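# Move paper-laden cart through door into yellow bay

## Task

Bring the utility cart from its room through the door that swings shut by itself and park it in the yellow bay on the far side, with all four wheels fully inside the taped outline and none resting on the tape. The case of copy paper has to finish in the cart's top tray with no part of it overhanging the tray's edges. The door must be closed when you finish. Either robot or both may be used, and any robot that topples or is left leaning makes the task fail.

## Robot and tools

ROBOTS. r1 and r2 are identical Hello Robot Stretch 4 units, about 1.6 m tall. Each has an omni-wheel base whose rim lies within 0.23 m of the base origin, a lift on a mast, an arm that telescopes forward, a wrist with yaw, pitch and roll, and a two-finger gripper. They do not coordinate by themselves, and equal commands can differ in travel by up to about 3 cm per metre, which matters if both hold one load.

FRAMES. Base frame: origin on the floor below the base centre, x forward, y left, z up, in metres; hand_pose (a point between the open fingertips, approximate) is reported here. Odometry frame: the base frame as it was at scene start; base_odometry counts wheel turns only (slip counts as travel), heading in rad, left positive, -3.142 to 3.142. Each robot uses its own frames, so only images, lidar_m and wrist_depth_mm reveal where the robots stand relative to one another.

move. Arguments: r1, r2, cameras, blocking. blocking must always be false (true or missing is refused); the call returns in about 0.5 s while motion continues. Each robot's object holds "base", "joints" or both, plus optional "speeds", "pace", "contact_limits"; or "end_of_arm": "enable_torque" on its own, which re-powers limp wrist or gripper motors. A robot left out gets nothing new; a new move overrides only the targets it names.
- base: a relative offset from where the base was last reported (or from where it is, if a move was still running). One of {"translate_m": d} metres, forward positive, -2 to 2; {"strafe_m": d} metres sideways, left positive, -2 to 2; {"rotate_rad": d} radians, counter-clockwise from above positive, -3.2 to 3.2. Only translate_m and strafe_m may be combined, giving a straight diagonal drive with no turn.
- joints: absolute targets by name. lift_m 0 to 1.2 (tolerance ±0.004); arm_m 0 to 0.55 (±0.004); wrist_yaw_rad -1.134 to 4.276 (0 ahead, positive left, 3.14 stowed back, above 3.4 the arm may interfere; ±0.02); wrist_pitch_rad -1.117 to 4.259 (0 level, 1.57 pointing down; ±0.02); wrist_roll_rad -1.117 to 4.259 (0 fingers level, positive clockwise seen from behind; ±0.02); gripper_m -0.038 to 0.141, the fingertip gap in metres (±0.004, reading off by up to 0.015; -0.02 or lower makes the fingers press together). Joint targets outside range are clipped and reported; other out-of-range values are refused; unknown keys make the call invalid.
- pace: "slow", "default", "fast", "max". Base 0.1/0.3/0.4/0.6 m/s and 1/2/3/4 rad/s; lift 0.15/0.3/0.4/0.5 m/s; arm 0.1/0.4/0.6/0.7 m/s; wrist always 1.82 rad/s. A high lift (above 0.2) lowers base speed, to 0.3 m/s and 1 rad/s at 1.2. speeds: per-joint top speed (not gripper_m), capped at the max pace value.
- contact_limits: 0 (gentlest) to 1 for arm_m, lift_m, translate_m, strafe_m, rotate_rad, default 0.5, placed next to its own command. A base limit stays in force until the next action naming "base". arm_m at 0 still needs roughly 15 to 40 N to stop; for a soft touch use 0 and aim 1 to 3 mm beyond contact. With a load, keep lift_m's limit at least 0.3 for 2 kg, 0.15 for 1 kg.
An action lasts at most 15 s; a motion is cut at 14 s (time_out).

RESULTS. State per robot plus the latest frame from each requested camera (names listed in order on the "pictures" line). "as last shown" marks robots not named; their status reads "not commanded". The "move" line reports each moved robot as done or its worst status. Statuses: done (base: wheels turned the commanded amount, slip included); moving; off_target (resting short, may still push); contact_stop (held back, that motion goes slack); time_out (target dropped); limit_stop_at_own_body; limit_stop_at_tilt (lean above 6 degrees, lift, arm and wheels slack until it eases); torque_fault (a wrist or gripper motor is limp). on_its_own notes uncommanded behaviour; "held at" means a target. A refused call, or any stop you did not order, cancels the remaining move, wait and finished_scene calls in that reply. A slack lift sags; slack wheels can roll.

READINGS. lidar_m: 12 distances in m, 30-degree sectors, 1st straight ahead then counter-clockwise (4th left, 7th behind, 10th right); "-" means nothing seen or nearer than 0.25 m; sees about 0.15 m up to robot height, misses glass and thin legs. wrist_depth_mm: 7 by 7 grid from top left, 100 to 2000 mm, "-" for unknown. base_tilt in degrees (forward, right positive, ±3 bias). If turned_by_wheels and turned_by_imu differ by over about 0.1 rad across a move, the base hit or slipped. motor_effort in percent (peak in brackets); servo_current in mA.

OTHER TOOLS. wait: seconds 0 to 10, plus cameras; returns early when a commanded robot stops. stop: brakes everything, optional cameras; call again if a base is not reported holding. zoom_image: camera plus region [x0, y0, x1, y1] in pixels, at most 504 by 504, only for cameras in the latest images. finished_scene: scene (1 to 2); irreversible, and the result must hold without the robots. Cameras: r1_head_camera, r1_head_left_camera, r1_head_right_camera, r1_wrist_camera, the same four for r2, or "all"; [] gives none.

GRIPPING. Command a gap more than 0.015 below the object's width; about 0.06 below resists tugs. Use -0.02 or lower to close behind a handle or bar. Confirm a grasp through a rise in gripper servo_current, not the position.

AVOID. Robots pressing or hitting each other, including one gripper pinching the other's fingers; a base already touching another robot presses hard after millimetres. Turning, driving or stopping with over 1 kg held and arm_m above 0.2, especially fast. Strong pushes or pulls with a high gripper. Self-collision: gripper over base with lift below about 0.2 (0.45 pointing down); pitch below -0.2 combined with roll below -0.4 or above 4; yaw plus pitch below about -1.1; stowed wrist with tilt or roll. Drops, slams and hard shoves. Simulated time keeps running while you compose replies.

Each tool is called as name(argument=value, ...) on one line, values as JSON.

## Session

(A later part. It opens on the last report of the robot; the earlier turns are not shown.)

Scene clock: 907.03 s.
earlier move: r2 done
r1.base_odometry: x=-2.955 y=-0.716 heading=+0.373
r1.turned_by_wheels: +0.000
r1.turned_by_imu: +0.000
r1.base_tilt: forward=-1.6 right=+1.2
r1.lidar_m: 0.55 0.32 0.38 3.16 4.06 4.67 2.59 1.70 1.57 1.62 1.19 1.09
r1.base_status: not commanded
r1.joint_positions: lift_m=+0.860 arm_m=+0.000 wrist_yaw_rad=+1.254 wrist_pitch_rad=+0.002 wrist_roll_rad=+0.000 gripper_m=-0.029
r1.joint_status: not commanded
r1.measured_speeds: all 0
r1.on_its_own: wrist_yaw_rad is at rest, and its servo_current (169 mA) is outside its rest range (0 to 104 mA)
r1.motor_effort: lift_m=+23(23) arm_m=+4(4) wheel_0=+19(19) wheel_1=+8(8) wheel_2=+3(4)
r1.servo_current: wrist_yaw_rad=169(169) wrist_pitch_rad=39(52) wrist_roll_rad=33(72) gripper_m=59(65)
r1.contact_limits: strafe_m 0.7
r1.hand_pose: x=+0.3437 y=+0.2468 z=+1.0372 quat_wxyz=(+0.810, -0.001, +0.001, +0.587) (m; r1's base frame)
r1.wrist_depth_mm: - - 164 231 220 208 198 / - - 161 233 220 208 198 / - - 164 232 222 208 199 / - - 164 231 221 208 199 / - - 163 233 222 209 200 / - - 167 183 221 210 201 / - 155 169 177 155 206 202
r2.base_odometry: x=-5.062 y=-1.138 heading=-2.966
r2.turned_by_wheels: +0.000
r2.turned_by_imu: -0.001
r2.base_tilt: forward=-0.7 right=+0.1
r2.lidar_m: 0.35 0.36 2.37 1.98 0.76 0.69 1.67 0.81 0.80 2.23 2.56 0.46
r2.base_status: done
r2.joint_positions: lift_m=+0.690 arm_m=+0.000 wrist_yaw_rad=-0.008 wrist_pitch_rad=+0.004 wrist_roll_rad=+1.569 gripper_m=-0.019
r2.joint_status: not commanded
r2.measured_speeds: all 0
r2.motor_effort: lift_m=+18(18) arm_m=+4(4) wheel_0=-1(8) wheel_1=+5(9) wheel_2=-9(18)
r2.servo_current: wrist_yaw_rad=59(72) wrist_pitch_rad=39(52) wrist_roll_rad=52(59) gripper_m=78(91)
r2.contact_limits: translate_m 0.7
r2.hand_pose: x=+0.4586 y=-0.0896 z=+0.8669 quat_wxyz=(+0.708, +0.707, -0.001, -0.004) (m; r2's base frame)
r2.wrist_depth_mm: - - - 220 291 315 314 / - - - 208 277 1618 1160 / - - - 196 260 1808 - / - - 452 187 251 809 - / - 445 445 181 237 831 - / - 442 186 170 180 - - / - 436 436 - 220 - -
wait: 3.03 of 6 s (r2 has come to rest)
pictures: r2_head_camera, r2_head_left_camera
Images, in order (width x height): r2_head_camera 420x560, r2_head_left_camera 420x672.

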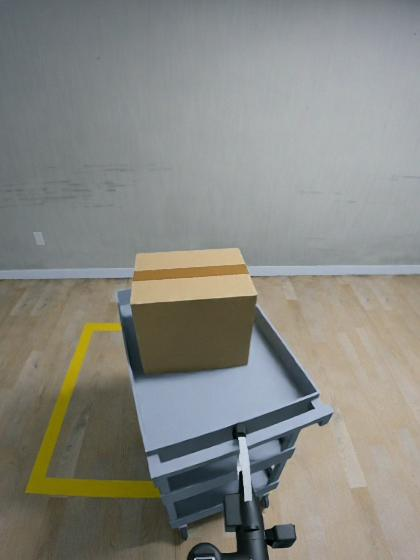

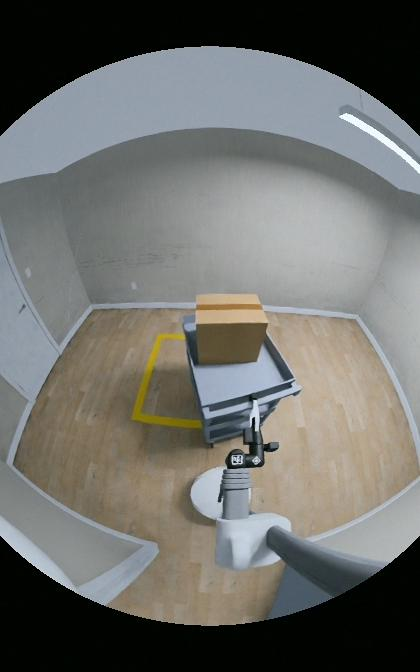

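move(blocking=false, cameras=[], r2={"base":{"translate_m":-0.45,"strafe_m":0.4},"pace":"slow","contact_limits":{"translate_m":0.7}})

wait(seconds=8, cameras=["r2_head_camera","r2_head_left_camera"])

Scene clock: 919.60 s.
move: r2 moving
r1.base_odometry: x=-2.955 y=-0.716 heading=+0.373
r1.turned_by_wheels: +0.000
r1.turned_by_imu: +0.000
r1.base_tilt: forward=-1.6 right=+1.2
r1.lidar_m: 0.55 0.34 0.38 3.19 4.04 4.65 2.56 1.74 1.59 1.62 1.19 1.07
r1.base_status: not commanded
r1.joint_positions: lift_m=+0.860 arm_m=+0.000 wrist_yaw_rad=+1.254 wrist_pitch_rad=+0.002 wrist_roll_rad=+0.000 gripper_m=-0.029
r1.joint_status: not commanded
r1.measured_speeds: all 0
r1.motor_effort: lift_m=+23(23) arm_m=+4(4) wheel_0=+19(19) wheel_1=+8(8) wheel_2=+3(4)
r1.servo_current: wrist_yaw_rad=156(169) wrist_pitch_rad=39(46) wrist_roll_rad=52(59) gripper_m=59(59)
r1.contact_limits: strafe_m 0.7
r1.hand_pose: x=+0.3437 y=+0.2468 z=+1.0372 quat_wxyz=(+0.810, -0.001, +0.001, +0.587) (m; r1's base frame)
r1.wrist_depth_mm: - - 165 232 220 208 197 / - - 161 232 220 207 198 / - - 163 231 222 208 198 / - - 163 231 222 208 200 / - - 163 232 221 208 200 / - - 167 184 220 210 201 / - 155 169 178 155 206 202
r2.base_odometry: x=-5.051 y=-1.145 heading=-2.966
r2.turned_by_wheels: +0.000
r2.turned_by_imu: +0.000
r2.base_tilt: forward=-0.6 right=+0.1
r2.lidar_m: 0.36 0.36 2.37 1.97 0.77 0.65 1.67 0.83 0.79 2.22 2.57 0.45
r2.base_status: translate_m moving; strafe_m moving
r2.joint_positions: lift_m=+0.690 arm_m=+0.000 wrist_yaw_rad=-0.008 wrist_pitch_rad=+0.004 wrist_roll_rad=+1.569 gripper_m=-0.019
r2.joint_status: not commanded
r2.measured_speeds: translate_m=-0.038 strafe_m=+0.034 rotate_rad=+0.000 lift_m=+0.000 arm_m=+0.000 wrist_yaw_rad=+0.001 wrist_pitch_rad=+0.001 wrist_roll_rad=+0.000
r2.motor_effort: lift_m=+18(18) arm_m=+4(4) wheel_0=-11(13) wheel_1=+3(6) wheel_2=+8(9)
r2.servo_current: wrist_yaw_rad=65(65) wrist_pitch_rad=46(46) wrist_roll_rad=39(52) gripper_m=78(85)
r2.contact_limits: translate_m 0.7
r2.hand_pose: x=+0.4586 y=-0.0896 z=+0.8669 quat_wxyz=(+0.708, +0.707, -0.001, -0.004) (m; r2's base frame)
r2.wrist_depth_mm: - - - 216 286 317 319 / - - - 206 274 1661 1138 / - - - 195 258 1661 - / - - 452 187 250 809 - / - 449 445 181 238 820 - / - 442 185 171 180 - - / - 442 442 - 223 - -
pictures: none
No camera images: "cameras" was empty.

Scene clock: 925.17 s.
earlier move: r2 contact_stop
r1.base_odometry: x=-2.955 y=-0.716 heading=+0.373
r1.turned_by_wheels: +0.000
r1.turned_by_imu: +0.000
r1.base_tilt: forward=-1.6 right=+1.2
r1.lidar_m: 0.56 0.33 0.39 3.18 4.10 4.67 2.60 1.71 1.59 1.61 1.19 1.10
r1.base_status: not commanded
r1.joint_positions: lift_m=+0.860 arm_m=+0.000 wrist_yaw_rad=+1.254 wrist_pitch_rad=+0.002 wrist_roll_rad=+0.000 gripper_m=-0.029
r1.joint_status: not commanded
r1.measured_speeds: all 0
r1.on_its_own: wrist_yaw_rad is at rest, and its servo_current (163 mA) is outside its rest range (0 to 104 mA)
r1.motor_effort: lift_m=+23(23) arm_m=+4(4) wheel_0=+19(20) wheel_1=+8(8) wheel_2=+3(4)
r1.servo_current: wrist_yaw_rad=163(176) wrist_pitch_rad=39(52) wrist_roll_rad=46(72) gripper_m=59(72)
r1.contact_limits: strafe_m 0.7
r1.hand_pose: x=+0.3437 y=+0.2468 z=+1.0372 quat_wxyz=(+0.810, -0.001, +0.001, +0.587) (m; r1's base frame)
r1.wrist_depth_mm: - - 165 232 220 206 198 / - - 162 233 219 208 199 / - - 163 231 221 208 199 / - - 163 231 221 208 200 / - - 163 232 222 209 200 / - - 167 183 220 209 202 / - 155 169 178 155 206 202
r2.base_odometry: x=-4.645 y=-1.397 heading=-2.963
r2.turned_by_wheels: +0.003
r2.turned_by_imu: -0.009
r2.base_tilt: forward=-0.7 right=+0.1
r2.lidar_m: 0.40 0.48 2.06 0.69 0.25 0.25 - 1.10 0.92 0.88 2.84 0.40
r2.base_status: translate_m contact_stop (by the wheels' count: -0.365 of -0.450); strafe_m contact_stop (by the wheels' count: +0.329 of +0.400)
r2.joint_positions: lift_m=+0.690 arm_m=+0.000 wrist_yaw_rad=+0.004 wrist_pitch_rad=+0.004 wrist_roll_rad=+1.569 gripper_m=-0.019
r2.joint_status: not commanded
r2.measured_speeds: all 0
r2.on_its_own: the wheels are slack since a contact_stop
r2.motor_effort: lift_m=+18(18) arm_m=+4(5) wheel_0=+0(33) wheel_1=+0(8) wheel_2=+0(33)
r2.servo_current: wrist_yaw_rad=52(65) wrist_pitch_rad=52(52) wrist_roll_rad=52(59) gripper_m=78(91)
r2.contact_limits: translate_m 0.7
r2.hand_pose: x=+0.4596 y=-0.0862 z=+0.8669 quat_wxyz=(+0.708, +0.707, +0.003, +0.000) (m; r2's base frame)
r2.wrist_depth_mm: - - - 141 196 732 - / - 399 402 147 204 - - / - 421 415 151 211 - - / - 459 452 159 219 820 - / - - 484 165 229 - - / - - 186 170 179 564 - / - - - - - 1708 473
wait: 5.57 of 8 s (r2 has come to rest)
pictures: r2_head_camera, r2_head_left_camera
Images, in order (width x height): r2_head_camera 420x560, r2_head_left_camera 420x672.

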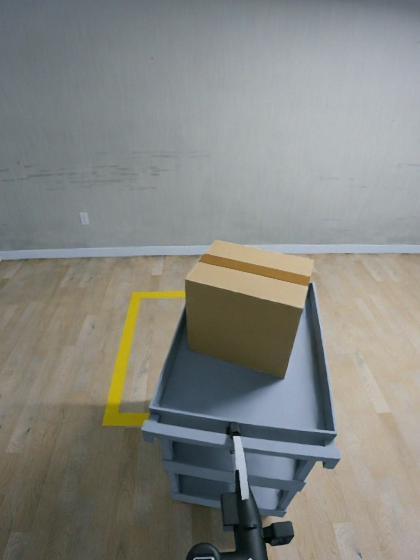

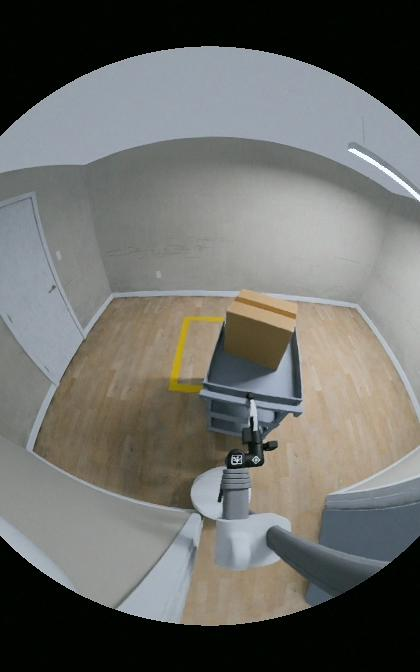

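move(blocking=false, cameras=[], r2={"base":{"translate_m":0.2,"strafe_m":-0.2},"pace":"slow","contact_limits":{"translate_m":0.7}})

wait(seconds=6, cameras=["r2_head_camera","r2_head_left_camera"])

Scene clock: 930.50 s.
move: r2 moving
r1.base_odometry: x=-2.955 y=-0.716 heading=+0.373
r1.turned_by_wheels: +0.000
r1.turned_by_imu: +0.000
r1.base_tilt: forward=-1.6 right=+1.2
r1.lidar_m: 0.53 0.34 0.39 3.17 4.05 4.67 2.56 1.70 1.59 1.60 1.20 1.08
r1.base_status: not commanded
r1.joint_positions: lift_m=+0.860 arm_m=+0.000 wrist_yaw_rad=+1.254 wrist_pitch_rad=+0.002 wrist_roll_rad=+0.000 gripper_m=-0.029
r1.joint_status: not commanded
r1.measured_speeds: all 0
r1.motor_effort: lift_m=+23(23) arm_m=+4(4) wheel_0=+19(19) wheel_1=+8(8) wheel_2=+3(3)
r1.servo_current: wrist_yaw_rad=137(169) wrist_pitch_rad=52(52) wrist_roll_rad=46(65) gripper_m=59(59)
r1.contact_limits: strafe_m 0.7
r1.hand_pose: x=+0.3437 y=+0.2468 z=+1.0372 quat_wxyz=(+0.810, -0.001, +0.001, +0.587) (m; r1's base frame)
r1.wrist_depth_mm: - - 165 232 220 208 197 / - - 161 233 220 208 198 / - - 163 232 221 207 200 / - - 163 231 220 208 200 / - - 163 232 222 209 201 / - - 167 183 220 209 202 / - 155 169 177 156 207 202
r2.base_odometry: x=-4.655 y=-1.390 heading=-2.963
r2.turned_by_wheels: +0.000
r2.turned_by_imu: +0.000
r2.base_tilt: forward=-0.7 right=+0.1
r2.lidar_m: 0.38 0.47 2.08 0.68 0.25 0.25 - 1.09 0.88 0.91 2.85 0.42
r2.base_status: translate_m moving; strafe_m moving
r2.joint_positions: lift_m=+0.690 arm_m=+0.000 wrist_yaw_rad=+0.004 wrist_pitch_rad=+0.004 wrist_roll_rad=+1.569 gripper_m=-0.019
r2.joint_status: not commanded
r2.measured_speeds: translate_m=+0.035 strafe_m=-0.035 rotate_rad=+0.001 lift_m=+0.000 arm_m=+0.000 wrist_yaw_rad=+0.000 wrist_pitch_rad=+0.000 wrist_roll_rad=+0.000
r2.motor_effort: lift_m=+18(18) arm_m=+4(5) wheel_0=+12(15) wheel_1=-5(5) wheel_2=-8(10)
r2.servo_current: wrist_yaw_rad=46(59) wrist_pitch_rad=39(46) wrist_roll_rad=39(52) gripper_m=78(85)
r2.contact_limits: translate_m 0.7
r2.hand_pose: x=+0.4596 y=-0.0862 z=+0.8669 quat_wxyz=(+0.708, +0.707, +0.003, +0.000) (m; r2's base frame)
r2.wrist_depth_mm: - - - 141 197 - - / - 397 402 147 204 - - / - 421 418 151 211 - - / - 455 449 158 220 809 - / - - 484 165 229 - - / - - 187 170 179 544 - / - - - - - 1708 462
pictures: none
No camera images: "cameras" was empty.

Scene clock: 934.07 s.
earlier move: r2 done
r1.base_odometry: x=-2.955 y=-0.716 heading=+0.373
r1.turned_by_wheels: +0.000
r1.turned_by_imu: +0.000
r1.base_tilt: forward=-1.6 right=+1.2
r1.lidar_m: 0.55 0.33 0.39 3.17 4.06 4.66 2.61 1.71 1.58 1.61 1.18 1.10
r1.base_status: not commanded
r1.joint_positions: lift_m=+0.860 arm_m=+0.000 wrist_yaw_rad=+1.254 wrist_pitch_rad=+0.002 wrist_roll_rad=+0.000 gripper_m=-0.029
r1.joint_status: not commanded
r1.measured_speeds: all 0
r1.on_its_own: wrist_yaw_rad is at rest, and its servo_current (182 mA) is outside its rest range (0 to 104 mA)
r1.motor_effort: lift_m=+23(23) arm_m=+4(4) wheel_0=+19(20) wheel_1=+8(8) wheel_2=+4(4)
r1.servo_current: wrist_yaw_rad=182(182) wrist_pitch_rad=46(52) wrist_roll_rad=52(65) gripper_m=52(65)
r1.contact_limits: strafe_m 0.7
r1.hand_pose: x=+0.3437 y=+0.2468 z=+1.0372 quat_wxyz=(+0.810, -0.001, +0.001, +0.587) (m; r1's base frame)
r1.wrist_depth_mm: - - 164 232 221 207 198 / - - 161 232 220 208 199 / - - 164 233 223 208 199 / - - 163 230 220 208 200 / - - 163 231 222 209 200 / - - 167 183 220 209 202 / - 155 169 177 156 206 202
r2.base_odometry: x=-4.877 y=-1.236 heading=-2.964
r2.turned_by_wheels: -0.001
r2.turned_by_imu: +0.000
r2.base_tilt: forward=-0.6 right=+0.0
r2.lidar_m: 0.37 0.36 2.25 1.47 0.53 0.49 - 0.91 0.80 1.46 2.69 0.44
r2.base_status: done
r2.joint_positions: lift_m=+0.690 arm_m=+0.000 wrist_yaw_rad=-0.001 wrist_pitch_rad=+0.004 wrist_roll_rad=+1.569 gripper_m=-0.019
r2.joint_status: not commanded
r2.measured_speeds: all 0
r2.motor_effort: lift_m=+18(18) arm_m=+4(5) wheel_0=+2(17) wheel_1=-4(6) wheel_2=-9(13)
r2.servo_current: wrist_yaw_rad=39(59) wrist_pitch_rad=46(52) wrist_roll_rad=46(59) gripper_m=78(85)
r2.contact_limits: translate_m 0.7
r2.hand_pose: x=+0.4592 y=-0.0876 z=+0.8669 quat_wxyz=(+0.708, +0.707, +0.001, -0.002) (m; r2's base frame)
r2.wrist_depth_mm: - - - 185 248 1618 1229 / - - - 182 244 1661 - / - - - 179 240 809 - / - 445 449 178 237 854 - / - 452 452 175 236 842 - / - 466 185 172 180 - - / - - 473 - 229 - -
wait: 3.57 of 6 s (r2 has come to rest)
pictures: r2_head_camera, r2_head_left_camera
Images, in order (width x height): r2_head_camera 420x560, r2_head_left_camera 420x672.

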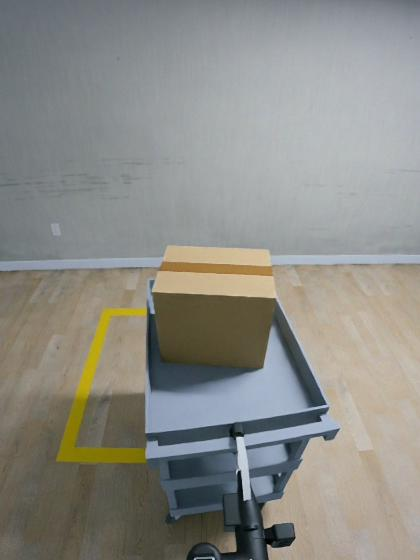

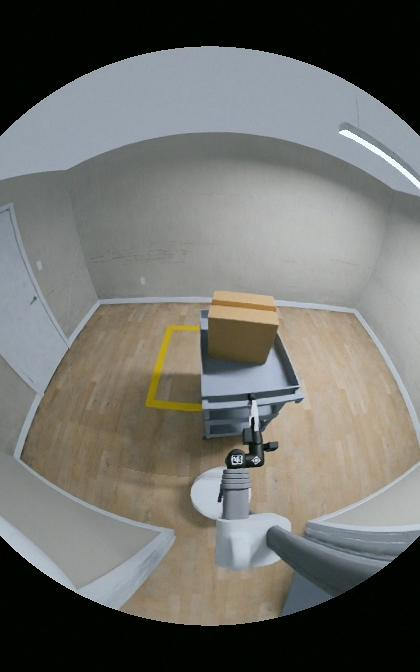

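move(blocking=false, cameras=[], r2={"base":{"translate_m":0.1,"strafe_m":-0.2},"pace":"slow","contact_limits":{"translate_m":0.7}})

wait(seconds=6, cameras=[])

move(blocking=false, cameras=[], r2={"base":{"translate_m":0.4,"strafe_m":0.15},"pace":"slow","contact_limits":{"translate_m":0.7}})

wait(seconds=6, cameras=["r2_head_camera","r2_head_left_camera"])

Scene clock: 948.77 s.
move: r2 moving
r1.base_odometry: x=-2.955 y=-0.716 heading=+0.373
r1.turned_by_wheels: +0.000
r1.turned_by_imu: +0.000
r1.base_tilt: forward=-1.6 right=+1.2
r1.lidar_m: 0.56 0.33 0.38 3.18 4.04 4.66 2.59 1.72 1.59 1.61 1.19 1.09
r1.base_status: not commanded
r1.joint_positions: lift_m=+0.860 arm_m=+0.000 wrist_yaw_rad=+1.254 wrist_pitch_rad=+0.002 wrist_roll_rad=+0.000 gripper_m=-0.029
r1.joint_status: not commanded
r1.measured_speeds: all 0
r1.motor_effort: lift_m=+23(23) arm_m=+4(4) wheel_0=+19(19) wheel_1=+8(8) wheel_2=+3(4)
r1.servo_current: wrist_yaw_rad=150(169) wrist_pitch_rad=46(46) wrist_roll_rad=46(52) gripper_m=59(65)
r1.contact_limits: strafe_m 0.7
r1.hand_pose: x=+0.3437 y=+0.2468 z=+1.0372 quat_wxyz=(+0.810, -0.001, +0.001, +0.587) (m; r1's base frame)
r1.wrist_depth_mm: - - 164 232 220 207 198 / - - 161 232 220 208 198 / - - 164 233 222 208 200 / - - 163 231 220 208 200 / - - 163 232 223 211 200 / - - 167 183 220 210 202 / - 155 169 178 155 206 202
r2.base_odometry: x=-4.884 y=-1.226 heading=-2.964
r2.turned_by_wheels: +0.000
r2.turned_by_imu: +0.000
r2.base_tilt: forward=-0.7 right=+0.1
r2.lidar_m: 0.37 0.38 2.28 1.48 0.53 0.49 - 0.89 0.77 1.53 2.66 0.43
r2.base_status: translate_m moving; strafe_m moving
r2.joint_positions: lift_m=+0.690 arm_m=+0.000 wrist_yaw_rad=-0.001 wrist_pitch_rad=+0.004 wrist_roll_rad=+1.569 gripper_m=-0.019
r2.joint_status: not commanded
r2.measured_speeds: translate_m=+0.021 strafe_m=-0.044 rotate_rad=-0.001 lift_m=+0.000 arm_m=+0.000 wrist_yaw_rad=+0.000 wrist_pitch_rad=+0.000 wrist_roll_rad=+0.000
r2.motor_effort: lift_m=+18(18) arm_m=+4(5) wheel_0=+10(11) wheel_1=-5(7) wheel_2=-10(12)
r2.servo_current: wrist_yaw_rad=52(59) wrist_pitch_rad=46(52) wrist_roll_rad=52(59) gripper_m=78(78)
r2.contact_limits: translate_m 0.7
r2.hand_pose: x=+0.4592 y=-0.0876 z=+0.8669 quat_wxyz=(+0.708, +0.707, +0.001, -0.002) (m; r2's base frame)
r2.wrist_depth_mm: - - - 185 248 1618 1160 / - - - 182 244 1661 496 / - - - 180 243 820 - / - 442 445 178 238 842 - / - 455 449 175 234 831 - / - 462 186 173 178 - - / - - 466 - 229 - -
pictures: none
No camera images: "cameras" was empty.

Scene clock: 951.77 s.
earlier move: r2 done
r1.base_odometry: x=-2.955 y=-0.716 heading=+0.373
r1.turned_by_wheels: +0.000
r1.turned_by_imu: +0.000
r1.base_tilt: forward=-1.6 right=+1.2
r1.lidar_m: 0.58 0.32 0.37 3.19 4.04 4.66 2.58 1.73 1.59 1.60 1.19 1.09
r1.base_status: not commanded
r1.joint_positions: lift_m=+0.860 arm_m=+0.000 wrist_yaw_rad=+1.254 wrist_pitch_rad=+0.002 wrist_roll_rad=+0.000 gripper_m=-0.029
r1.joint_status: not commanded
r1.measured_speeds: all 0
r1.on_its_own: wrist_yaw_rad is at rest, and its servo_current (156 mA) is outside its rest range (0 to 104 mA)
r1.motor_effort: lift_m=+23(23) arm_m=+4(4) wheel_0=+19(19) wheel_1=+8(8) wheel_2=+4(4)
r1.servo_current: wrist_yaw_rad=156(169) wrist_pitch_rad=39(52) wrist_roll_rad=59(65) gripper_m=52(65)
r1.contact_limits: strafe_m 0.7
r1.hand_pose: x=+0.3437 y=+0.2468 z=+1.0372 quat_wxyz=(+0.810, -0.001, +0.001, +0.587) (m; r1's base frame)
r1.wrist_depth_mm: - - 165 233 220 207 198 / - - 162 234 220 208 198 / - - 163 232 221 208 200 / - - 163 231 220 209 200 / - - 163 233 221 209 200 / - - 167 183 220 211 201 / - 155 169 177 155 206 202
r2.base_odometry: x=-5.010 y=-1.057 heading=-2.964
r2.turned_by_wheels: +0.001
r2.turned_by_imu: +0.003
r2.base_tilt: forward=-0.7 right=+0.1
r2.lidar_m: 0.34 0.35 2.46 1.79 0.69 0.71 1.39 0.70 0.68 1.87 2.47 0.45
r2.base_status: done
r2.joint_positions: lift_m=+0.690 arm_m=+0.000 wrist_yaw_rad=+0.005 wrist_pitch_rad=+0.004 wrist_roll_rad=+1.569 gripper_m=-0.019
r2.joint_status: not commanded
r2.measured_speeds: all 0
r2.motor_effort: lift_m=+18(18) arm_m=+4(5) wheel_0=+7(16) wheel_1=-3(7) wheel_2=+0(12)
r2.servo_current: wrist_yaw_rad=52(59) wrist_pitch_rad=46(52) wrist_roll_rad=39(65) gripper_m=72(85)
r2.contact_limits: translate_m 0.7
r2.hand_pose: x=+0.4597 y=-0.0859 z=+0.8669 quat_wxyz=(+0.708, +0.707, +0.003, +0.000) (m; r2's base frame)
r2.wrist_depth_mm: - - - 229 307 310 314 / - - - 214 285 1661 1205 / - - - 203 268 1708 - / - - - 193 255 798 - / - 449 449 184 240 820 - / - 449 186 172 179 - - / - 436 433 - 222 - -
wait: 3.00 of 6 s (r2 has come to rest)
pictures: none
No camera images: "cameras" was empty.

Scene clock: 952.27 s.
move: r2 moving
r1.base_odometry: x=-2.955 y=-0.716 heading=+0.373
r1.turned_by_wheels: +0.000
r1.turned_by_imu: +0.000
r1.base_tilt: forward=-1.6 right=+1.2
r1.lidar_m: 0.55 0.32 0.39 3.16 4.04 4.66 2.57 1.73 1.58 1.63 1.18 1.09
r1.base_status: not commanded
r1.joint_positions: lift_m=+0.860 arm_m=+0.000 wrist_yaw_rad=+1.254 wrist_pitch_rad=+0.002 wrist_roll_rad=+0.000 gripper_m=-0.029
r1.joint_status: not commanded
r1.measured_speeds: all 0
r1.motor_effort: lift_m=+23(23) arm_m=+4(4) wheel_0=+18(19) wheel_1=+8(8) wheel_2=+3(4)
r1.servo_current: wrist_yaw_rad=150(156) wrist_pitch_rad=46(46) wrist_roll_rad=52(65) gripper_m=59(65)
r1.contact_limits: strafe_m 0.7
r1.hand_pose: x=+0.3437 y=+0.2468 z=+1.0372 quat_wxyz=(+0.810, -0.001, +0.001, +0.587) (m; r1's base frame)
r1.wrist_depth_mm: - - 165 231 220 207 198 / - - 161 232 220 208 198 / - - 163 232 221 208 199 / - - 163 231 220 209 200 / - - 163 231 221 209 200 / - - 167 183 220 210 201 / - 155 169 177 156 206 202
r2.base_odometry: x=-5.022 y=-1.064 heading=-2.964
r2.turned_by_wheels: +0.000
r2.turned_by_imu: +0.000
r2.base_tilt: forward=-0.7 right=+0.1
r2.lidar_m: 0.32 0.31 2.45 1.88 0.72 0.75 1.43 0.70 0.70 1.97 2.47 0.46
r2.base_status: translate_m moving; strafe_m moving
r2.joint_positions: lift_m=+0.690 arm_m=+0.000 wrist_yaw_rad=+0.000 wrist_pitch_rad=+0.004 wrist_roll_rad=+1.569 gripper_m=-0.019
r2.joint_status: not commanded
r2.measured_speeds: translate_m=+0.047 strafe_m=+0.017 rotate_rad=-0.005 lift_m=+0.000 arm_m=+0.000 wrist_yaw_rad=-0.044 wrist_pitch_rad=+0.000 wrist_roll_rad=+0.000
r2.motor_effort: lift_m=+18(18) arm_m=+4(4) wheel_0=+8(10) wheel_1=+9(9) wheel_2=-11(11)
r2.servo_current: wrist_yaw_rad=33(59) wrist_pitch_rad=39(46) wrist_roll_rad=46(59) gripper_m=72(85)
r2.contact_limits: translate_m 0.7
r2.hand_pose: x=+0.4593 y=-0.0873 z=+0.8669 quat_wxyz=(+0.708, +0.707, +0.002, -0.001) (m; r2's base frame)
r2.wrist_depth_mm: - - - 236 315 322 320 / - - - 220 293 1618 1138 / - - - 206 272 1708 - / - - - 194 257 809 - / - 449 449 183 240 820 - / - 442 186 170 180 - - / - 430 430 - 220 - -
pictures: none
No camera images: "cameras" was empty.

Scene clock: 957.27 s.
earlier move: r2 done
r1.base_odometry: x=-2.955 y=-0.716 heading=+0.373
r1.turned_by_wheels: +0.000
r1.turned_by_imu: +0.000
r1.base_tilt: forward=-1.6 right=+1.2
r1.lidar_m: 0.56 0.33 0.38 3.19 4.04 4.67 2.57 1.74 1.58 1.60 1.17 1.09
r1.base_status: not commanded
r1.joint_positions: lift_m=+0.860 arm_m=+0.000 wrist_yaw_rad=+1.254 wrist_pitch_rad=+0.002 wrist_roll_rad=+0.000 gripper_m=-0.029
r1.joint_status: not commanded
r1.measured_speeds: all 0
r1.on_its_own: wrist_yaw_rad is at rest, and its servo_current (150 mA) is outside its rest range (0 to 104 mA)
r1.motor_effort: lift_m=+23(23) arm_m=+4(4) wheel_0=+19(20) wheel_1=+8(8) wheel_2=+3(4)
r1.servo_current: wrist_yaw_rad=150(176) wrist_pitch_rad=46(52) wrist_roll_rad=39(65) gripper_m=59(65)
r1.contact_limits: strafe_m 0.7
r1.hand_pose: x=+0.3437 y=+0.2468 z=+1.0372 quat_wxyz=(+0.810, -0.001, +0.001, +0.587) (m; r1's base frame)
r1.wrist_depth_mm: - - 164 232 220 208 198 / - - 161 233 219 208 199 / - - 163 232 221 208 198 / - - 163 231 220 210 200 / - - 163 232 221 208 200 / - - 167 183 220 209 201 / - 155 169 177 155 207 201
r2.base_odometry: x=-5.377 y=-1.275 heading=-2.964
r2.turned_by_wheels: +0.000
r2.turned_by_imu: -0.002
r2.base_tilt: forward=-0.7 right=+0.1
r2.lidar_m: 0.36 0.39 2.31 2.20 1.24 0.93 1.93 1.09 1.25 2.50 2.64 0.42
r2.base_status: done
r2.joint_positions: lift_m=+0.690 arm_m=+0.000 wrist_yaw_rad=-0.012 wrist_pitch_rad=+0.004 wrist_roll_rad=+1.569 gripper_m=-0.019
r2.joint_status: not commanded
r2.measured_speeds: all 0
r2.motor_effort: lift_m=+18(18) arm_m=+4(5) wheel_0=+2(10) wheel_1=+5(9) wheel_2=-8(20)
r2.servo_current: wrist_yaw_rad=72(85) wrist_pitch_rad=39(52) wrist_roll_rad=52(59) gripper_m=72(85)
r2.contact_limits: translate_m 0.7
r2.hand_pose: x=+0.4582 y=-0.0908 z=+0.8669 quat_wxyz=(+0.708, +0.707, -0.003, -0.006) (m; r2's base frame)
r2.wrist_depth_mm: - - - 189 254 1618 1160 / - - - 186 248 1661 508 / - - - 182 244 750 - / - 442 449 179 239 842 - / - 452 455 177 236 831 - / - 455 186 172 181 - - / - 121 466 - 228 - -
wait: 5.00 of 6 s (r2 has come to rest)
pictures: r2_head_camera, r2_head_left_camera
Images, in order (width x height): r2_head_camera 420x560, r2_head_left_camera 420x672.

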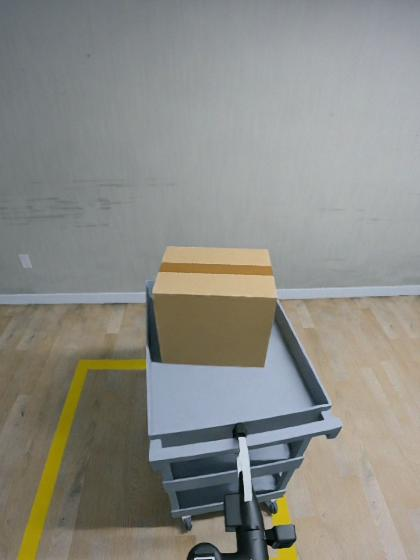

